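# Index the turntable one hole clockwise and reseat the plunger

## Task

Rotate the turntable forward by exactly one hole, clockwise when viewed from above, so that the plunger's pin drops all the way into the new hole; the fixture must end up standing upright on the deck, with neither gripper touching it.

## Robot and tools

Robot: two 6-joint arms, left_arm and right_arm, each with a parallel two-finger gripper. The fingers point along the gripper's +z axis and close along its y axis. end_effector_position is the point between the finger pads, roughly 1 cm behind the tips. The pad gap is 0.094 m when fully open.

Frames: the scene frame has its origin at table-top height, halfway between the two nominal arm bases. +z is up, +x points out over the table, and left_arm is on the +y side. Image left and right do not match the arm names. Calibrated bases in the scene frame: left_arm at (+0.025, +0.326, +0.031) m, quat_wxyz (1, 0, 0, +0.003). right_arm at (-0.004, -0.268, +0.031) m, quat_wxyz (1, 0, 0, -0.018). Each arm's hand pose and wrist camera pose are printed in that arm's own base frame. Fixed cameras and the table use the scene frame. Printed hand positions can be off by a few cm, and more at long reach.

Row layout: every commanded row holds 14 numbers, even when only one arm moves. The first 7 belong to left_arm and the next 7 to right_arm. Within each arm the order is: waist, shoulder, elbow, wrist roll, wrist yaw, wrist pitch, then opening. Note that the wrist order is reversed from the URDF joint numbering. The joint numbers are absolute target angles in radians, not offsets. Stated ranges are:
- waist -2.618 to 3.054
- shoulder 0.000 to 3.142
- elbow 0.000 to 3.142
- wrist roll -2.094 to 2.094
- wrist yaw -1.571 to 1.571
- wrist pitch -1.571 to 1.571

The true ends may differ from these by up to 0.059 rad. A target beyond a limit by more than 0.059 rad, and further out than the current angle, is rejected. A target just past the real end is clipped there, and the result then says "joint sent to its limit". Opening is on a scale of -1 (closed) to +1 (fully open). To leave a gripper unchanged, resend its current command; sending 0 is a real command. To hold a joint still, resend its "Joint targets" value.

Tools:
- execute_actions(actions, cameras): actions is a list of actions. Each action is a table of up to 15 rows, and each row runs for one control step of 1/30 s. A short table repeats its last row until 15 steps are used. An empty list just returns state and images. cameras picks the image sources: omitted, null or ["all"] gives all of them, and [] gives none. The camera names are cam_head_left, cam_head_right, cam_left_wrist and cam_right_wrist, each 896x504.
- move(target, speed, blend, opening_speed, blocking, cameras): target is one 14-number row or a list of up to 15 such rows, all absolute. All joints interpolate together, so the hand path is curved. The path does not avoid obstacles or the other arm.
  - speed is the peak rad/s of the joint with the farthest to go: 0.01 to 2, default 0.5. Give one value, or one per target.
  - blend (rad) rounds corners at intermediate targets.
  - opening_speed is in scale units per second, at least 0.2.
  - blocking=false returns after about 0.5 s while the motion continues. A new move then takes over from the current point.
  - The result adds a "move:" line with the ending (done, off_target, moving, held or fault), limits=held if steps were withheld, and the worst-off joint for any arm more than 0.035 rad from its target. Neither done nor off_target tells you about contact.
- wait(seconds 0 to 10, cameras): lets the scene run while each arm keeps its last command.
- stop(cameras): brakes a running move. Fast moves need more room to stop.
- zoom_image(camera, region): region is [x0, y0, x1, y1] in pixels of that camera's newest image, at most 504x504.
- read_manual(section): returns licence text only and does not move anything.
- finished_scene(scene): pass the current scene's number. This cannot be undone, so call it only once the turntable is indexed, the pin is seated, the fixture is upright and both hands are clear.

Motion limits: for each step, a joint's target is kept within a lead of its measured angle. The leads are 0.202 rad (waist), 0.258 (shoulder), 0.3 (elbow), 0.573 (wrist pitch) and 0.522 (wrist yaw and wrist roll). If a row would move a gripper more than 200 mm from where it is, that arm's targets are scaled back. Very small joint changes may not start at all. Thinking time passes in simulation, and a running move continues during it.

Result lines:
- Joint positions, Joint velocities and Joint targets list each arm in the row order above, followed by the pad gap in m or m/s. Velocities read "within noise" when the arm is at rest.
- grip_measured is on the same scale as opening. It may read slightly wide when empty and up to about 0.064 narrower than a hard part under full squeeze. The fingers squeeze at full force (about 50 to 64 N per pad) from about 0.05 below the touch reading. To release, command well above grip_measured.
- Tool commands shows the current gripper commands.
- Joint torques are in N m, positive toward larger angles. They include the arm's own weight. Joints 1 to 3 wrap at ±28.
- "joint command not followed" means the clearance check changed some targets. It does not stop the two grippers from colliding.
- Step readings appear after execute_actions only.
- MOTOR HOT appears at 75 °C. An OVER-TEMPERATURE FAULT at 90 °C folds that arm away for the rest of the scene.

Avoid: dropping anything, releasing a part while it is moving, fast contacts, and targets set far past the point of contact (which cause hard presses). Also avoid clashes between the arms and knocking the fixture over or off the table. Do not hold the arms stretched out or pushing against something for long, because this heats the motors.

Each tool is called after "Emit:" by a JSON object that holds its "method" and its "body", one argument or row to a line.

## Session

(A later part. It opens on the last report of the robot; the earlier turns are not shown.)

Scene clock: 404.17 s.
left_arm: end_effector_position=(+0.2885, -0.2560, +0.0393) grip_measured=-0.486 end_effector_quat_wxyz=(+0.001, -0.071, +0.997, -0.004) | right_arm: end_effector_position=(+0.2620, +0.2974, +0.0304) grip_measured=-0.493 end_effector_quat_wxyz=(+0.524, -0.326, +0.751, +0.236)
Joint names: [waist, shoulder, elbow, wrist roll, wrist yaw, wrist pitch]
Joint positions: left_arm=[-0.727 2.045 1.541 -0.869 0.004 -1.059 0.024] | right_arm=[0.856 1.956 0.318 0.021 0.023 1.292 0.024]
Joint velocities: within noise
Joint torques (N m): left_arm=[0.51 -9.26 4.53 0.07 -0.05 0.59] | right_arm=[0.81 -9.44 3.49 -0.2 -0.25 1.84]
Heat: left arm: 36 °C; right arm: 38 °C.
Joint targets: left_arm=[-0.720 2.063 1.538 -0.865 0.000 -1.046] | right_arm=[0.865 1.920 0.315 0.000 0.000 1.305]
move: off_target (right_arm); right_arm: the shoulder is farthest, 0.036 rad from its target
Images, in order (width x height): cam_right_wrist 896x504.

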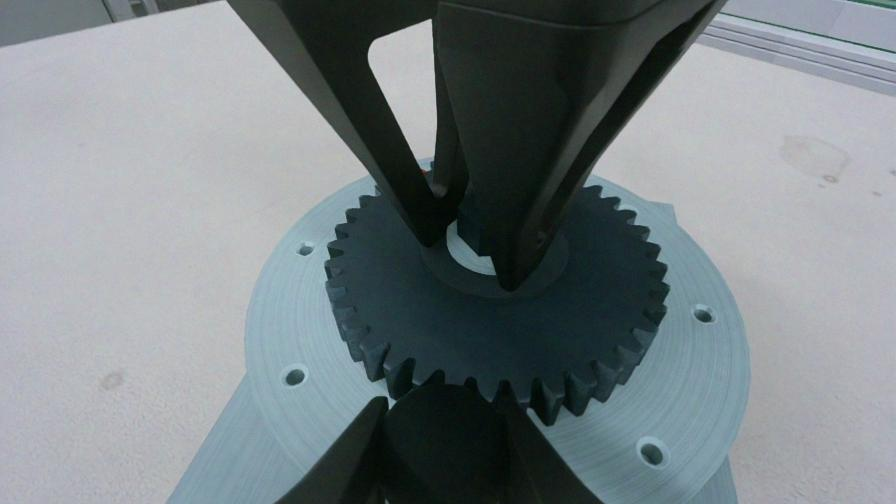

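Emit:
{"method": "move", "body": {
  "target": [-0.7205,2.0627,1.5377,-0.865,0,-1.046,-0.75,0.865,1.91,0.310,0,0,1.345,-0.75],
  "speed": 0.15,
  "cameras": ["cam_right_wrist"]
}}

Emit:
{"method": "zoom_image", "body": {
  "camera": "cam_right_wrist",
  "region": [250, 280, 650, 504]
}}

Scene clock: 414.27 s.
left_arm: end_effector_position=(+0.2885, -0.2560, +0.0393) grip_measured=-0.486 end_effector_quat_wxyz=(+0.001, -0.071, +0.997, -0.004) | right_arm: end_effector_position=(+0.2621, +0.2975, +0.0309) grip_measured=-0.493 end_effector_quat_wxyz=(+0.525, -0.326, +0.750, +0.236)
Joint names: [waist, shoulder, elbow, wrist roll, wrist yaw, wrist pitch]
Joint positions: left_arm=[-0.727 2.045 1.541 -0.869 0.004 -1.059 0.024] | right_arm=[0.856 1.954 0.318 0.021 0.023 1.291 0.024]
Joint velocities: within noise
Joint torques (N m): left_arm=[0.54 -9.24 4.55 0.06 -0.03 0.58] | right_arm=[0.79 -10.1 3.06 -0.19 -0.24 2.23]
Heat: left arm: 36 °C; right arm: 38 °C.
Joint targets: left_arm=[-0.720 2.063 1.538 -0.865 0.000 -1.046] | right_arm=[0.865 1.910 0.310 0.000 0.000 1.345]
move: off_target (right_arm); right_arm: the wrist pitch is farthest, 0.054 rad from its target
Images, in order (width x height): cam_right_wrist 896x504.

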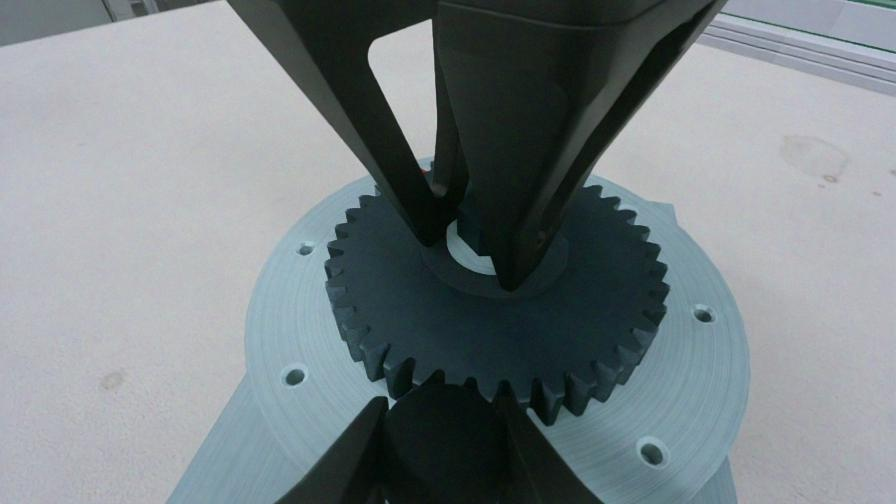

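Scaled by 1.260 from the camera's 896x504 image, which has a finer 1280x720 frame.

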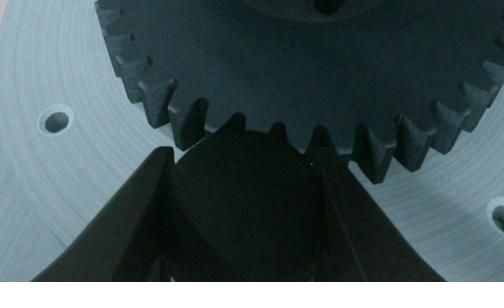

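Emit:
{"method": "move", "body": {
  "target": [-0.7205,2.0627,1.5377,-0.865,0,-1.046,-0.75,0.865,1.875,0.29,0,0,1.38,-0.85],
  "speed": 0.15,
  "cameras": ["cam_right_wrist"]
}}

Emit:
{"method": "zoom_image", "body": {
  "camera": "cam_right_wrist",
  "region": [250, 280, 650, 504]
}}

Scene clock: 422.30 s.
left_arm: end_effector_position=(+0.2870, -0.2576, +0.0393) grip_measured=-0.486 end_effector_quat_wxyz=(-0.003, -0.071, +0.997, -0.008) | right_arm: end_effector_position=(+0.2602, +0.2954, +0.0314) grip_measured=-0.493 end_effector_quat_wxyz=(+0.522, -0.327, +0.752, +0.234)
Joint names: [waist, shoulder, elbow, wrist roll, wrist yaw, wrist pitch]
Joint positions: left_arm=[-0.727 2.045 1.541 -0.869 0.016 -1.059 0.024] | right_arm=[0.856 1.936 0.309 0.02 0.023 1.275 0.024]
Joint velocities: within noise
Joint torques (N m): left_arm=[0.53 -9.22 4.55 0.06 -0.15 0.57] | right_arm=[0.77 -11.34 2.19 -0.19 -0.23 2.69]
Heat: left arm: 36 °C; right arm: 40 °C.
Joint targets: left_arm=[-0.720 2.063 1.538 -0.865 0.000 -1.046] | right_arm=[0.865 1.875 0.290 0.000 0.000 1.380]
move: off_target (right_arm); right_arm: the wrist pitch is farthest, 0.105 rad from its target
Images, in order (width x height): cam_right_wrist 896x504.

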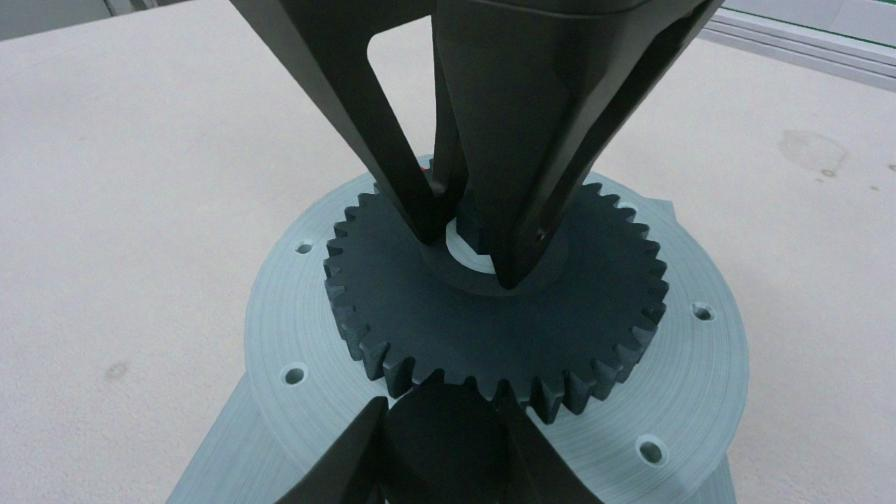

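Scaled by 1.260 from the camera's 896x504 image, which has a finer 1280x720 frame.

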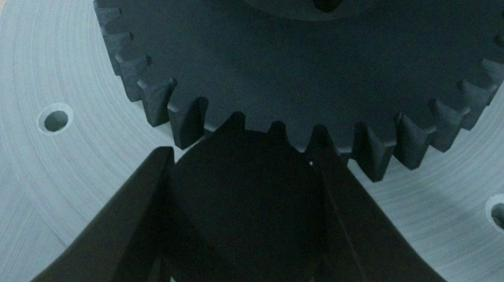

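Emit:
{"method": "move", "body": {
  "target": [-0.7205,2.0627,1.5377,-0.865,0,-1.046,-0.75,0.865,1.85,0.32,0,0,1.45,-0.9],
  "speed": 0.15,
  "cameras": ["cam_right_wrist"]
}}

Emit:
{"method": "zoom_image", "body": {
  "camera": "cam_right_wrist",
  "region": [250, 280, 650, 504]
}}

Scene clock: 434.13 s.
left_arm: end_effector_position=(+0.2867, -0.2578, +0.0393) grip_measured=-0.486 end_effector_quat_wxyz=(-0.004, -0.071, +0.997, -0.009) | right_arm: end_effector_position=(+0.2602, +0.2954, +0.0324) grip_measured=-0.493 end_effector_quat_wxyz=(+0.522, -0.327, +0.752, +0.234)
Joint names: [waist, shoulder, elbow, wrist roll, wrist yaw, wrist pitch]
Joint positions: left_arm=[-0.727 2.045 1.541 -0.869 0.018 -1.06 0.024] | right_arm=[0.856 1.93 0.309 0.02 0.023 1.269 0.024]
Joint velocities: within noise
Joint torques (N m): left_arm=[0.5 -9.24 4.52 0.06 -0.16 0.59] | right_arm=[0.83 -12.83 5.04 -0.17 -0.25 3.39]
Heat: left arm: 36 °C; right arm: 44 °C.
Joint targets: left_arm=[-0.720 2.063 1.538 -0.865 0.000 -1.046] | right_arm=[0.865 1.850 0.320 0.000 0.000 1.450]
move: off_target (right_arm); right_arm: the wrist pitch is farthest, 0.181 rad from its target
Images, in order (width x height): cam_right_wrist 896x504.

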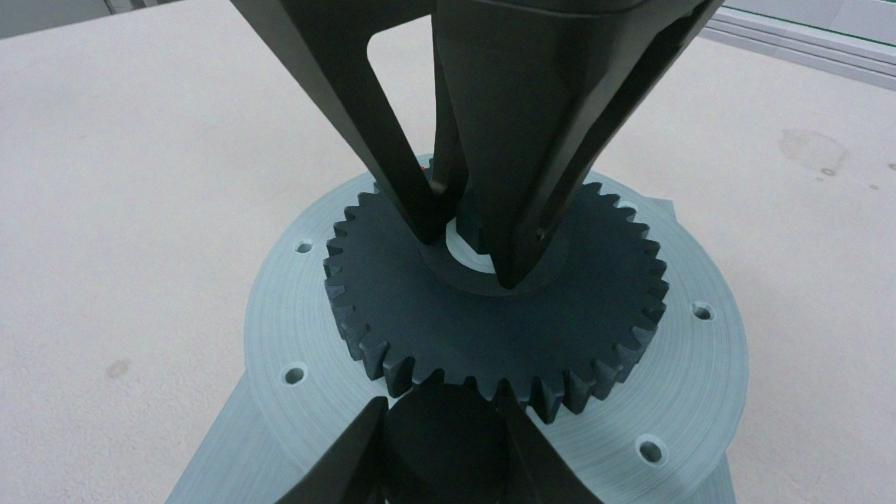

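Scaled by 1.260 from the camera's 896x504 image, which has a finer 1280x720 frame.

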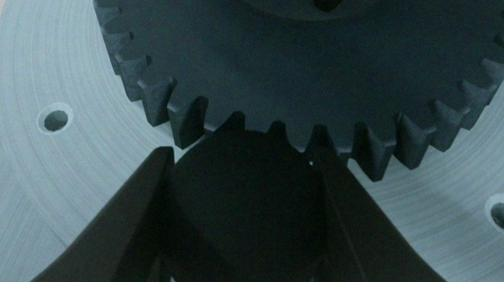

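Emit:
{"method": "move", "body": {
  "target": [-0.7205,2.0627,1.5377,-0.865,0,-1.046,-0.75,0.865,1.79,0.34,0,0,1.57,-1],
  "speed": 0.15,
  "cameras": ["cam_right_wrist"]
}}

Emit:
{"method": "zoom_image", "body": {
  "camera": "cam_right_wrist",
  "region": [250, 280, 650, 504]
}}

Scene clock: 442.73 s.
left_arm: end_effector_position=(+0.2866, -0.2579, +0.0393) grip_measured=-0.486 end_effector_quat_wxyz=(-0.004, -0.071, +0.997, -0.009) | right_arm: end_effector_position=(+0.2605, +0.2957, +0.0370) grip_measured=-0.493 end_effector_quat_wxyz=(+0.523, -0.327, +0.751, +0.235)
Joint names: [waist, shoulder, elbow, wrist roll, wrist yaw, wrist pitch]
Joint positions: left_arm=[-0.727 2.045 1.541 -0.869 0.019 -1.06 0.024] | right_arm=[0.856 1.901 0.31 0.019 0.023 1.242 0.024]
Joint velocities: within noise
Joint torques (N m): left_arm=[0.5 -9.24 4.57 0.07 -0.18 0.59] | right_arm=[0.76 -15.32 7.09 -0.17 -0.25 4.59]
Heat: left arm: 36 °C; right arm: 48 °C.
Joint targets: left_arm=[-0.720 2.063 1.538 -0.865 0.000 -1.046] | right_arm=[0.865 1.790 0.340 0.000 0.000 1.555]
joint sent to its limit (right arm) — the wrist pitch, upper limit.
move: off_target (right_arm); right_arm: the wrist pitch is farthest, 0.328 rad from its target
Images, in order (width x height): cam_right_wrist 896x504.

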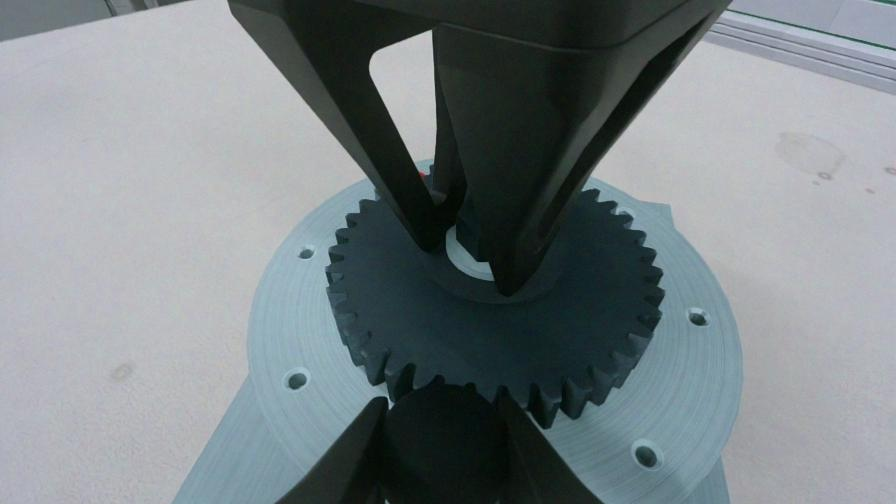

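Scaled by 1.260 from the camera's 896x504 image, which has a finer 1280x720 frame.

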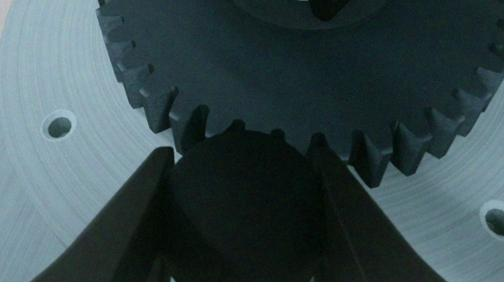

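Emit:
{"method": "move", "body": {
  "target": [-0.7205,2.0627,1.5377,-0.65,0,-1.046,-0.85,0.865,1.79,0.34,0,0,1.57,-1],
  "speed": 0.4,
  "cameras": ["cam_left_wrist","cam_right_wrist"]
}}

Scene clock: 452.50 s.
left_arm: end_effector_position=(+0.2861, -0.2566, +0.0393) grip_measured=-0.488 end_effector_quat_wxyz=(-0.004, +0.030, +1.000, -0.007) | right_arm: end_effector_position=(+0.2606, +0.2958, +0.0377) grip_measured=-0.493 end_effector_quat_wxyz=(+0.524, -0.327, +0.751, +0.235)
Joint names: [waist, shoulder, elbow, wrist roll, wrist yaw, wrist pitch]
Joint positions: left_arm=[-0.727 2.045 1.541 -0.666 0.015 -1.065 0.024] | right_arm=[0.856 1.899 0.31 0.019 0.023 1.242 0.024]
Joint velocities: within noise
Joint torques (N m): left_arm=[0.5 -9.22 4.53 0.2 -0.14 0.64] | right_arm=[0.73 -15.13 7.12 -0.18 -0.24 4.59]
Heat: left arm: 36 °C; right arm: 55 °C.
Joint targets: left_arm=[-0.720 2.063 1.538 -0.650 0.000 -1.046] | right_arm=[0.865 1.790 0.340 0.000 0.000 1.556]
joint sent to its limit (right arm) — the wrist pitch, upper limit.
move: off_target (right_arm); right_arm: the wrist pitch is farthest, 0.328 rad from its target
Images, in order (width x height): cam_left_wrist 896x504, cam_right_wrist 896x504.

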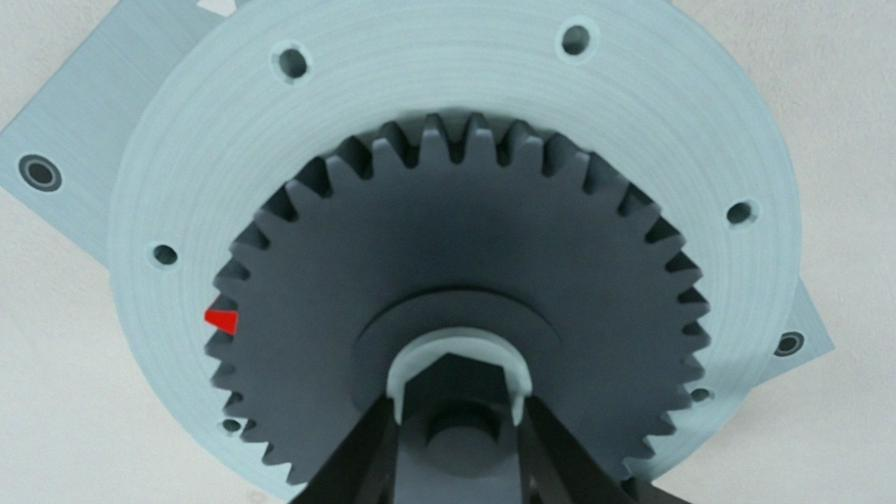

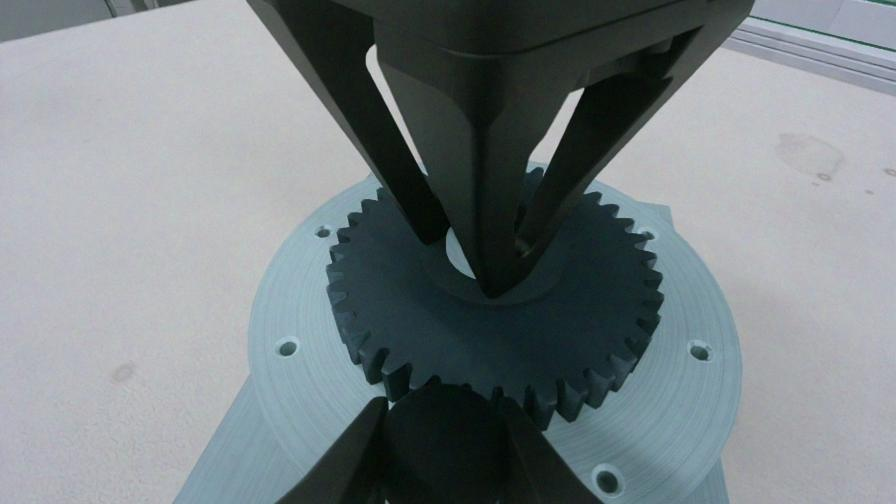

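Emit:
{"method": "move", "body": {
  "target": [
    [-0.7205,2.0627,1.5377,-0.65,0,-1.046,-0.85,0.865,1.97,0.321,0,0,1.34,-1],
    [-0.7205,2.0627,1.5377,-0.14,0,-1.046,-0.85,0.865,2.003,0.321,0,0,1.364,-1]
  ],
  "speed": 0.4,
  "cameras": ["cam_left_wrist","cam_right_wrist"]
}}

Scene clock: 466.53 s.
left_arm: end_effector_position=(+0.2740, -0.2491, +0.0397) grip_measured=-0.849 end_effector_quat_wxyz=(-0.030, +0.282, +0.959, +0.000) | right_arm: end_effector_position=(+0.2609, +0.2962, +0.0341) grip_measured=-0.493 end_effector_quat_wxyz=(+0.536, -0.323, +0.742, +0.241)
Joint names: [waist, shoulder, elbow, wrist roll, wrist yaw, wrist pitch]
Joint positions: left_arm=[-0.728 2.045 1.541 -0.154 0.026 -1.121 0.007] | right_arm=[0.856 1.98 0.301 0.019 0.023 1.365 0.024]
Joint velocities: within noise
Joint torques (N m): left_arm=[0.61 -9.14 4.45 0.16 -0.26 1.18] | right_arm=[0.77 -4.75 5.5 -0.17 -0.25 1.73]
Heat: left arm: 36 °C; right arm: 57 °C.
Joint targets: left_arm=[-0.720 2.063 1.538 -0.140 0.000 -1.046] | right_arm=[0.865 2.003 0.321 0.000 0.000 1.364]
move: off_target (left_arm); left_arm: the wrist pitch is farthest, 0.075 rad from its target
Images, in order (width x height): cam_left_wrist 896x504, cam_right_wrist 896x504.

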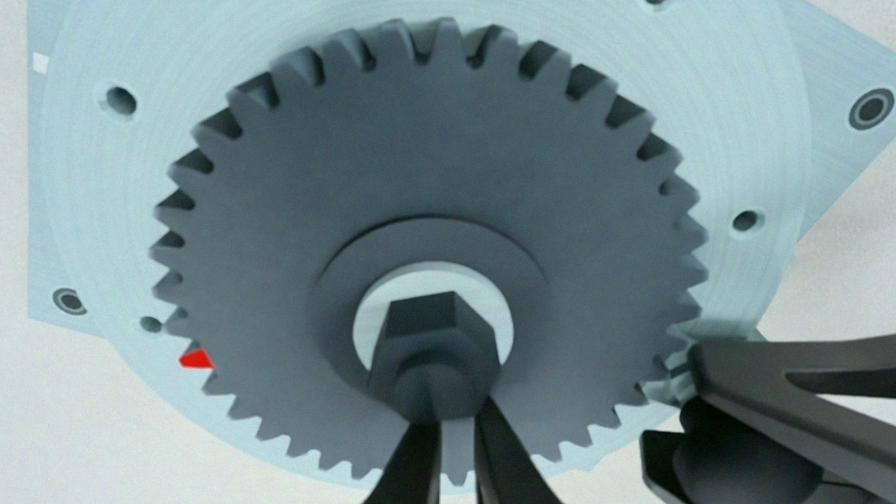

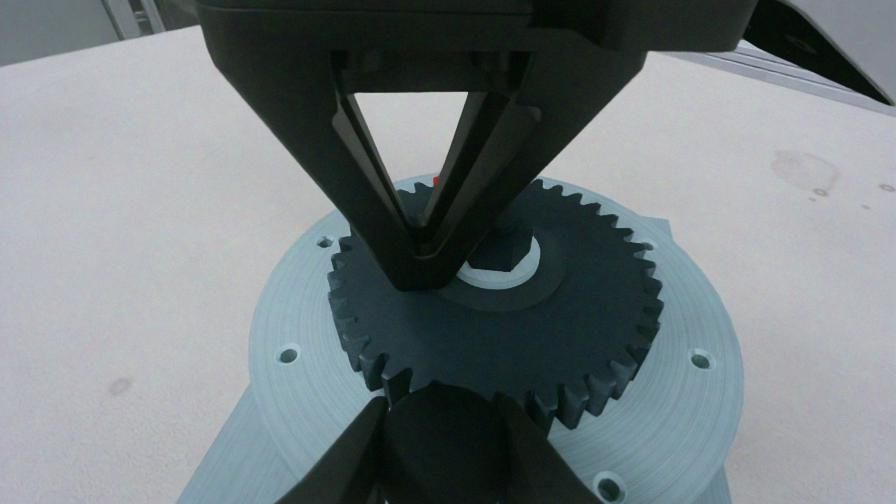

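Emit:
{"method": "move", "body": {
  "target": [
    [-0.7205,2.042,1.7005,-0.14,0,-1.229,-0.8,0.865,1.95,0.321,0,0,1.364,-1],
    [-0.7215,2.042,1.7005,-0.655,0,-1.229,0,0.865,1.95,0.321,0,0,1.364,-1]
  ],
  "speed": 0.5,
  "cameras": ["cam_left_wrist","cam_right_wrist"]
}}

Scene clock: 485.80 s.
left_arm: end_effector_position=(+0.2902, -0.2592, +0.0738) grip_measured=-0.002 end_effector_quat_wxyz=(-0.005, +0.041, +0.999, -0.001) | right_arm: end_effector_position=(+0.2609, +0.2961, +0.0343) grip_measured=-0.493 end_effector_quat_wxyz=(+0.536, -0.323, +0.742, +0.241)
Joint names: [waist, shoulder, elbow, wrist roll, wrist yaw, wrist pitch]
Joint positions: left_arm=[-0.728 2.045 1.68 -0.645 0.008 -1.212 0.047] | right_arm=[0.856 1.977 0.301 0.019 0.023 1.361 0.024]
Joint velocities: within noise
Joint torques (N m): left_arm=[0.5 -11.23 6.49 -0.11 -0.08 0.19] | right_arm=[0.77 -8.66 5.56 -0.16 -0.25 1.78]
Heat: left arm: 36 °C; right arm: 49 °C.
Joint targets: left_arm=[-0.721 2.042 1.701 -0.655 0.000 -1.229] | right_arm=[0.865 1.950 0.321 0.000 0.000 1.364]
move: done
Images, in order (width x height): cam_left_wrist 896x504, cam_right_wrist 896x504.

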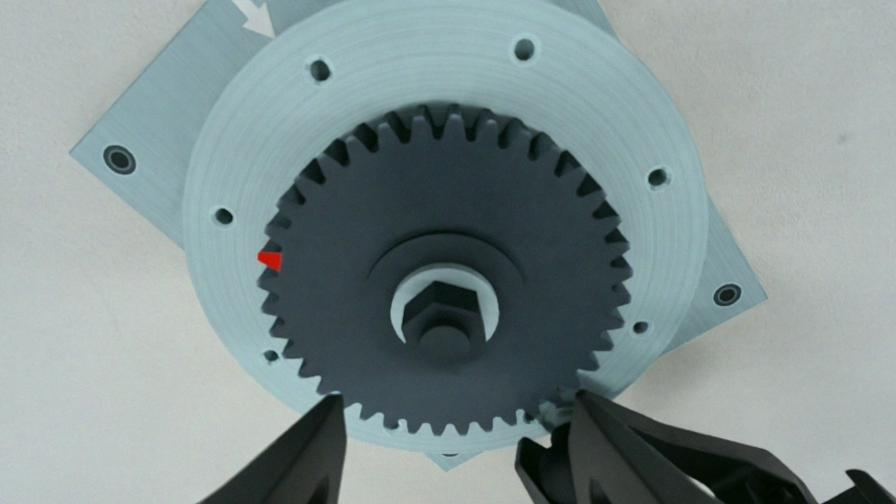

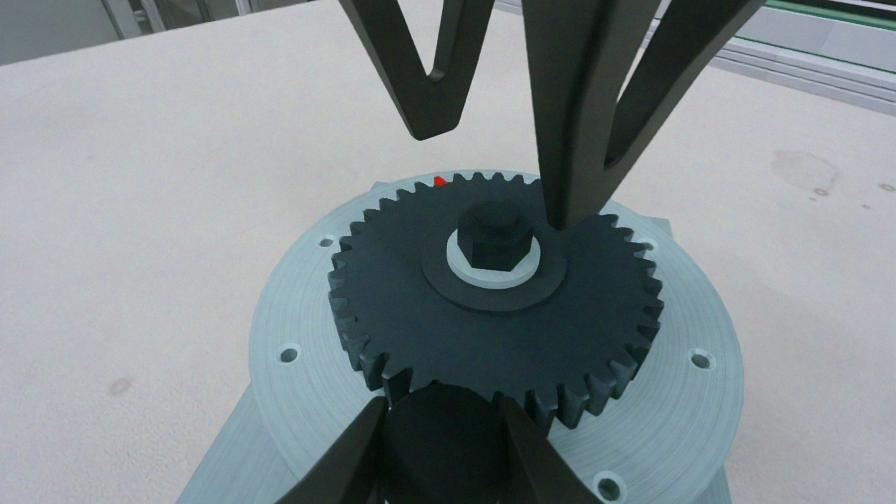

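Emit:
{"method": "move", "body": {
  "target": [
    [-0.7138,2.076,1.5578,-0.71,0,-1.0526,0,0.865,1.88,0.32,0,0,1.42,-1],
    [-0.7138,2.076,1.5578,-0.71,0,-1.0526,-0.8,0.865,1.84,0.32,0,0,1.46,-1],
    [-0.7138,2.076,1.5578,-0.71,0,-1.0526,-0.8,0.865,1.81,0.33,0,0,1.52,-1]
  ],
  "speed": 0.3,
  "opening_speed": 0.6,
  "cameras": ["cam_left_wrist","cam_right_wrist"]
}}

Scene clock: 510.87 s.
left_arm: end_effector_position=(+0.2937, -0.2581, +0.0414) grip_measured=-0.479 end_effector_quat_wxyz=(+0.003, +0.010, +1.000, -0.006) | right_arm: end_effector_position=(+0.2600, +0.2952, +0.0370) grip_measured=-0.493 end_effector_quat_wxyz=(+0.525, -0.327, +0.750, +0.235)
Joint names: [waist, shoulder, elbow, wrist roll, wrist yaw, wrist pitch]
Joint positions: left_arm=[-0.721 2.058 1.569 -0.701 0.006 -1.069 0.024] | right_arm=[0.856 1.906 0.305 0.018 0.022 1.255 0.024]
Joint velocities: within noise
Joint torques (N m): left_arm=[0.58 -9.4 3.93 -0.09 -0.07 0.63] | right_arm=[0.84 -14.04 6.43 -0.18 -0.25 4.11]
Heat: left arm: 37 °C; right arm: 51 °C.
Joint targets: left_arm=[-0.714 2.076 1.558 -0.710 0.000 -1.053] | right_arm=[0.865 1.810 0.330 0.000 0.000 1.520]
move: off_target (right_arm); right_arm: the wrist pitch is farthest, 0.265 rad from its target
Images, in order (width x height): cam_left_wrist 896x504, cam_right_wrist 896x504.

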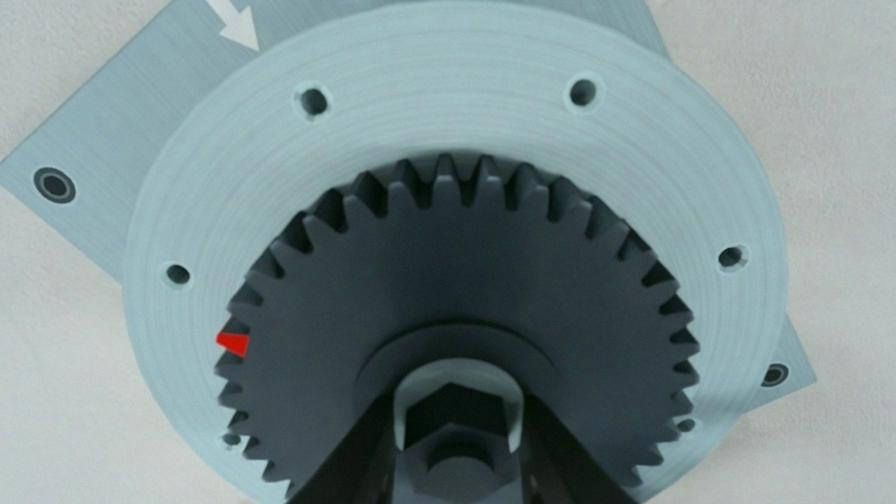

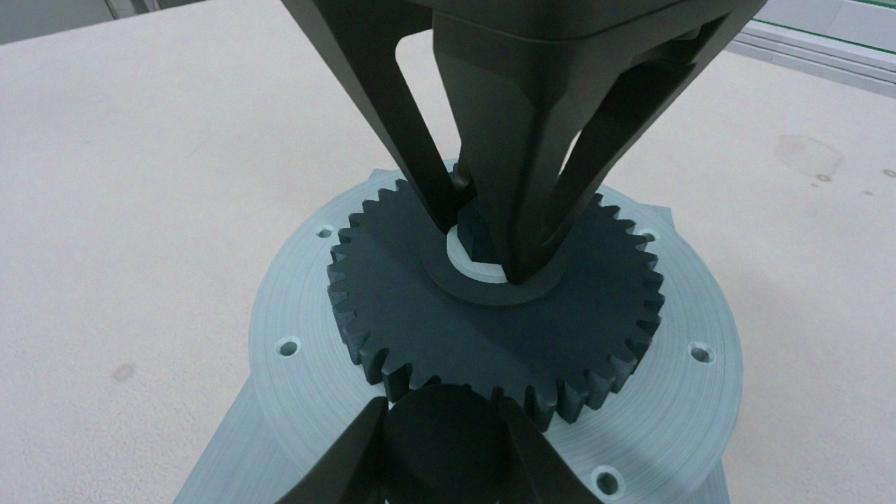

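Emit:
{"method": "move", "body": {
  "target": [
    [-0.7138,2.076,1.5578,-0.22,0,-1.0526,-0.8,0.865,1.81,0.33,0,0,1.52,-1],
    [-0.7138,2.076,1.5578,-0.15,0,-1.0526,-0.8,0.865,1.81,0.33,0,0,1.52,-1]
  ],
  "speed": 0.4,
  "cameras": ["cam_left_wrist","cam_right_wrist"]
}}

Scene clock: 522.60 s.
left_arm: end_effector_position=(+0.2937, -0.2581, +0.0414) grip_measured=-0.479 end_effector_quat_wxyz=(+0.004, +0.272, +0.962, -0.005) | right_arm: end_effector_position=(+0.2600, +0.2952, +0.0370) grip_measured=-0.493 end_effector_quat_wxyz=(+0.525, -0.327, +0.750, +0.235)
Joint names: [waist, shoulder, elbow, wrist roll, wrist yaw, wrist pitch]
Joint positions: left_arm=[-0.721 2.058 1.569 -0.17 0.006 -1.07 0.024] | right_arm=[0.856 1.906 0.305 0.018 0.022 1.255 0.024]
Joint velocities: within noise
Joint torques (N m): left_arm=[0.57 -9.4 3.96 0.24 -0.06 0.63] | right_arm=[0.75 -14.11 6.5 -0.16 -0.24 4.15]
Heat: left arm: 37 °C; right arm: 63 °C.
Joint targets: left_arm=[-0.714 2.076 1.558 -0.150 0.000 -1.053] | right_arm=[0.865 1.810 0.330 0.000 0.000 1.520]
move: off_target (right_arm); right_arm: the wrist pitch is farthest, 0.265 rad from its target
Images, in order (width x height): cam_left_wrist 896x504, cam_right_wrist 896x504.

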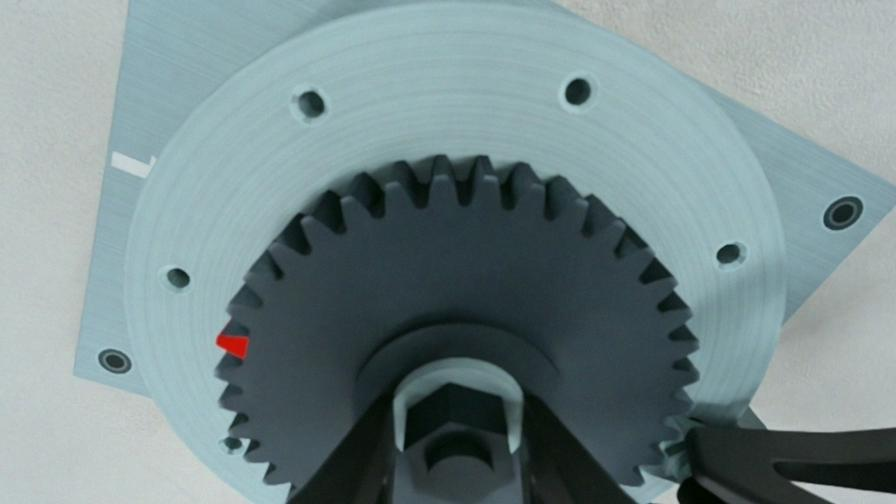

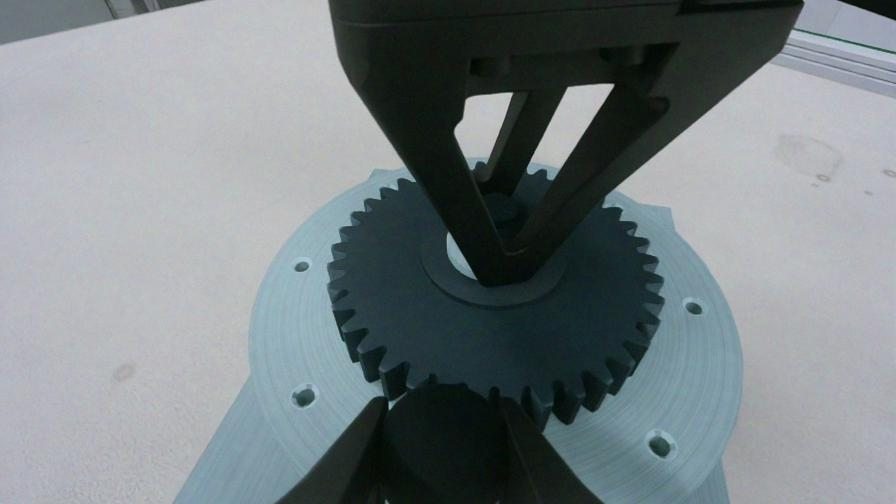

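Emit:
{"method": "move", "body": {
  "target": [
    [-0.7138,2.076,1.5578,-0.085,0,-1.0526,-0.8,0.865,1.81,0.33,0,0,1.52,-1],
    [-0.7138,2.076,1.5578,-0.085,0,-1.0526,-0.8,0.865,2.003,0.321,0,0,1.364,-1]
  ],
  "speed": 0.2,
  "cameras": ["cam_left_wrist","cam_right_wrist"]
}}

Scene clock: 534.17 s.
left_arm: end_effector_position=(+0.2938, -0.2580, +0.0414) grip_measured=-0.479 end_effector_quat_wxyz=(+0.005, +0.308, +0.952, -0.005) | right_arm: end_effector_position=(+0.2601, +0.2956, +0.0307) grip_measured=-0.493 end_effector_quat_wxyz=(+0.531, -0.325, +0.745, +0.239)
Joint names: [waist, shoulder, elbow, wrist roll, wrist yaw, wrist pitch]
Joint positions: left_arm=[-0.721 2.058 1.569 -0.096 0.005 -1.07 0.024] | right_arm=[0.856 1.98 0.302 0.019 0.022 1.349 0.024]
Joint velocities: within noise
Joint torques (N m): left_arm=[0.57 -9.42 3.92 0.14 -0.06 0.63] | right_arm=[0.8 -4.79 5.45 -0.17 -0.23 1.89]
Heat: left arm: 37 °C; right arm: 68 °C.
Joint targets: left_arm=[-0.714 2.076 1.558 -0.085 0.000 -1.053] | right_arm=[0.865 2.003 0.321 0.000 0.000 1.364]
move: done
Images, in order (width x height): cam_left_wrist 896x504, cam_right_wrist 896x504.

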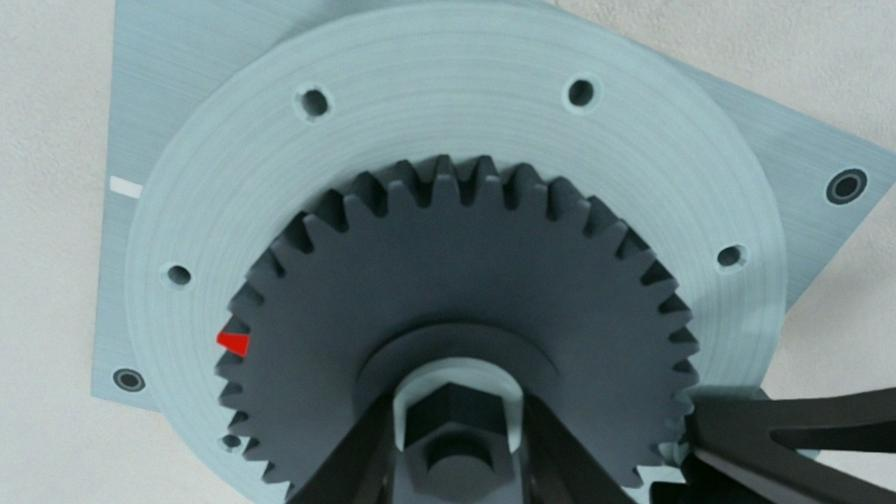

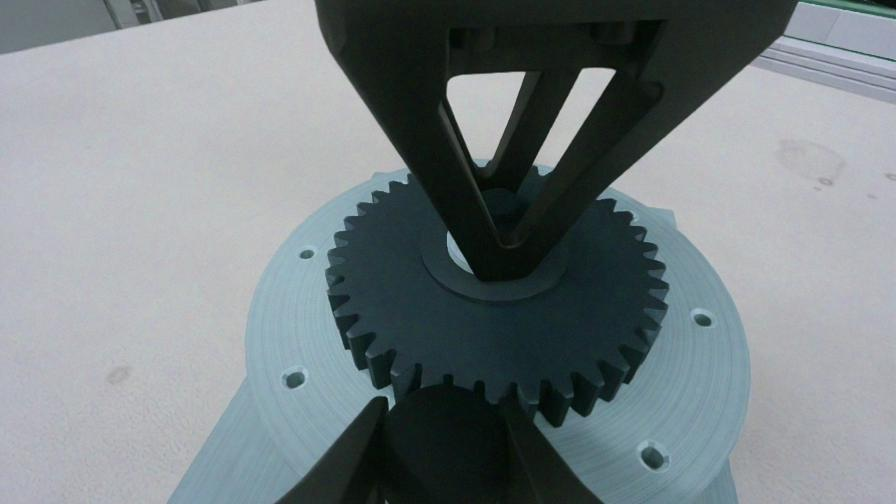

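Emit:
{"method": "move", "body": {
  "target": [
    [-0.7138,2.076,1.5578,-0.085,0,-1.0526,-0.8,0.86,1.995,0.306,0,0,1.36,0.6],
    [-0.7138,2.076,1.5578,-0.085,0,-1.0526,0,0.857,1.583,0.109,0,0,1.124,0.6]
  ],
  "speed": 0.5,
  "opening_speed": 2,
  "cameras": ["cam_left_wrist","cam_right_wrist"]
}}

Emit:
{"method": "move", "body": {
  "target": [-0.72,2.042,1.7005,-0.085,0,-1.229,0,0.857,1.583,0.109,0,0,1.124,0.6],
  "speed": 0.5,
  "cameras": ["cam_head_left","cam_right_wrist"]
}}

Emit:
{"method": "zoom_image", "body": {
  "camera": "cam_right_wrist",
  "region": [300, 150, 700, 504]
}}

Scene clock: 547.27 s.
left_arm: end_effector_position=(+0.2939, -0.2581, +0.0414) grip_measured=-0.002 end_effector_quat_wxyz=(+0.005, +0.308, +0.951, -0.005) | right_arm: end_effector_position=(+0.2254, +0.2586, +0.0600) grip_measured=+0.598 end_effector_quat_wxyz=(+0.524, -0.333, +0.747, +0.238)
Joint names: [waist, shoulder, elbow, wrist roll, wrist yaw, wrist pitch]
Joint positions: left_arm=[-0.721 2.058 1.569 -0.095 0.005 -1.069 0.047] | right_arm=[0.856 1.599 0.117 0.01 0.011 1.138 0.075]
Joint velocities: within noise
Joint torques (N m): left_arm=[0.54 -9.39 3.97 0.13 -0.04 0.61] | right_arm=[0.02 -5.42 4.08 -0.08 -0.13 1.61]
Heat: left arm: 37 °C; right arm: 57 °C.
Joint targets: left_arm=[-0.714 2.076 1.558 -0.085 0.000 -1.053] | right_arm=[0.857 1.583 0.109 0.000 0.000 1.124]
move: done
Images, in order (width x height): cam_left_wrist 896x504, cam_right_wrist 896x504.

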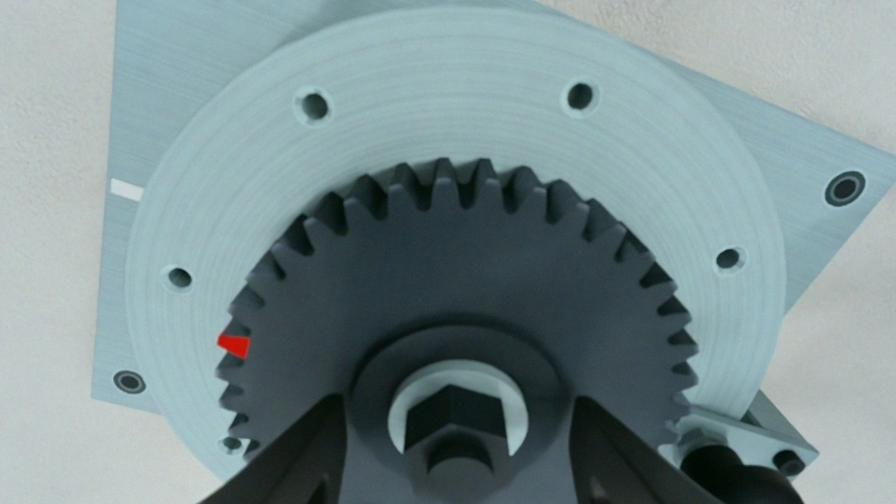

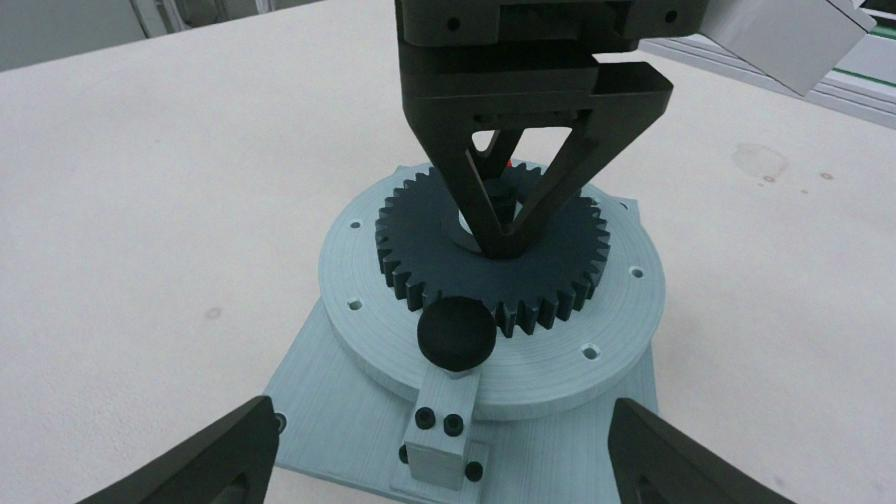

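Scene clock: 548.40 s.
left_arm: end_effector_position=(+0.2913, -0.2558, +0.0682) grip_measured=-0.002 end_effector_quat_wxyz=(-0.011, +0.308, +0.951, +0.002) | right_arm: end_effector_position=(+0.2254, +0.2586, +0.0600) grip_measured=+0.598 end_effector_quat_wxyz=(+0.524, -0.333, +0.747, +0.238)
Joint names: [waist, shoulder, elbow, wrist roll, wrist yaw, wrist pitch]
Joint positions: left_arm=[-0.721 2.058 1.677 -0.095 0.005 -1.212 0.047] | right_arm=[0.856 1.599 0.117 0.01 0.01 1.138 0.075]
Joint velocities: within noise
Joint torques (N m): left_arm=[0.05 -12.62 6.68 0.12 -0.05 0.16] | right_arm=[0.02 -5.35 4.12 -0.07 -0.13 1.6]
Heat: left arm: 37 °C; right arm: 57 °C.
Joint targets: left_arm=[-0.720 2.042 1.701 -0.085 0.000 -1.229] | right_arm=[0.857 1.583 0.109 0.000 0.000 1.124]
move: done
Images, in order (width x height): cam_head_left 896x504, cam_right_wrist 896x504.

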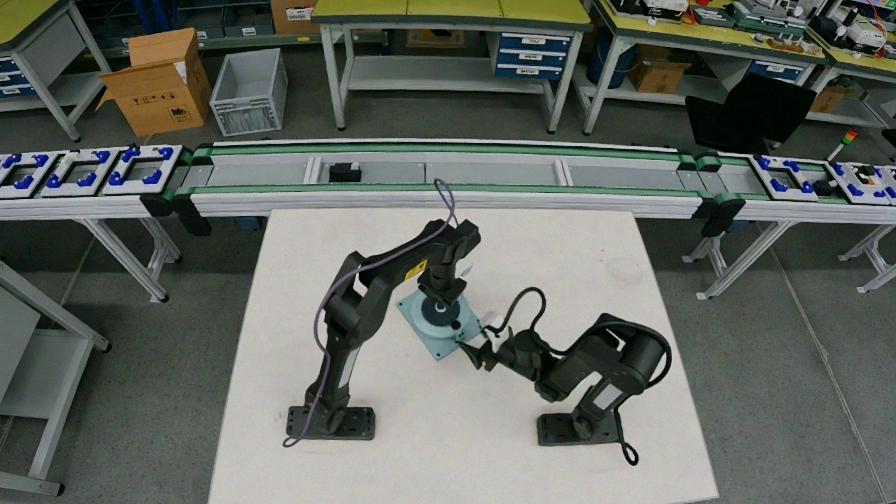

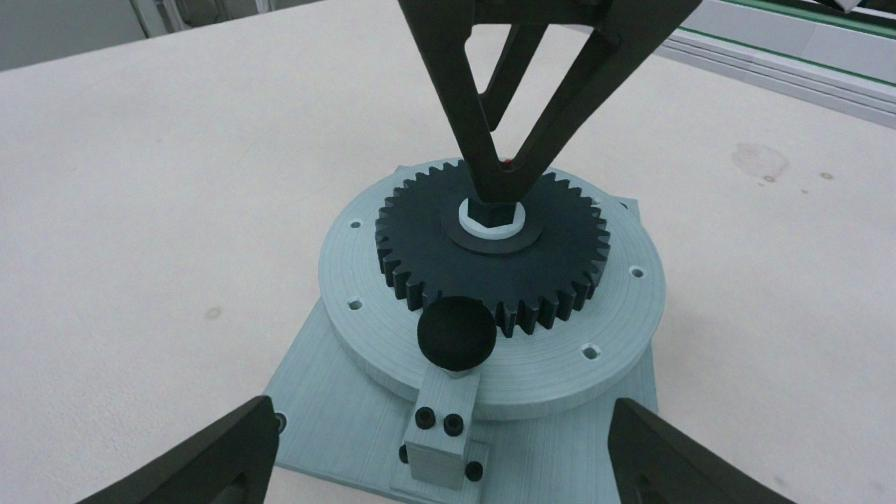

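Scaled by 1.260 from the camera's 896x504 image, which has a finer 1280x720 frame.

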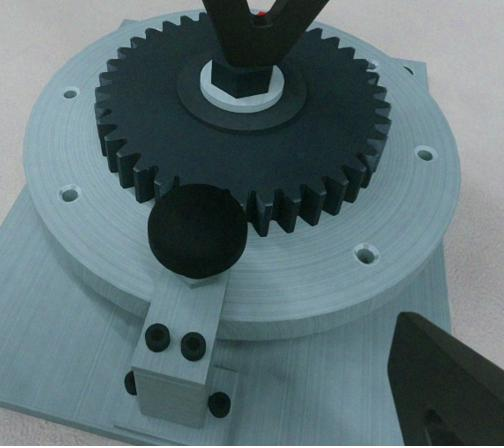

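Emit:
{"method": "finished_scene", "body": {
  "scene": 1
}}

The scene is finished: the task was done.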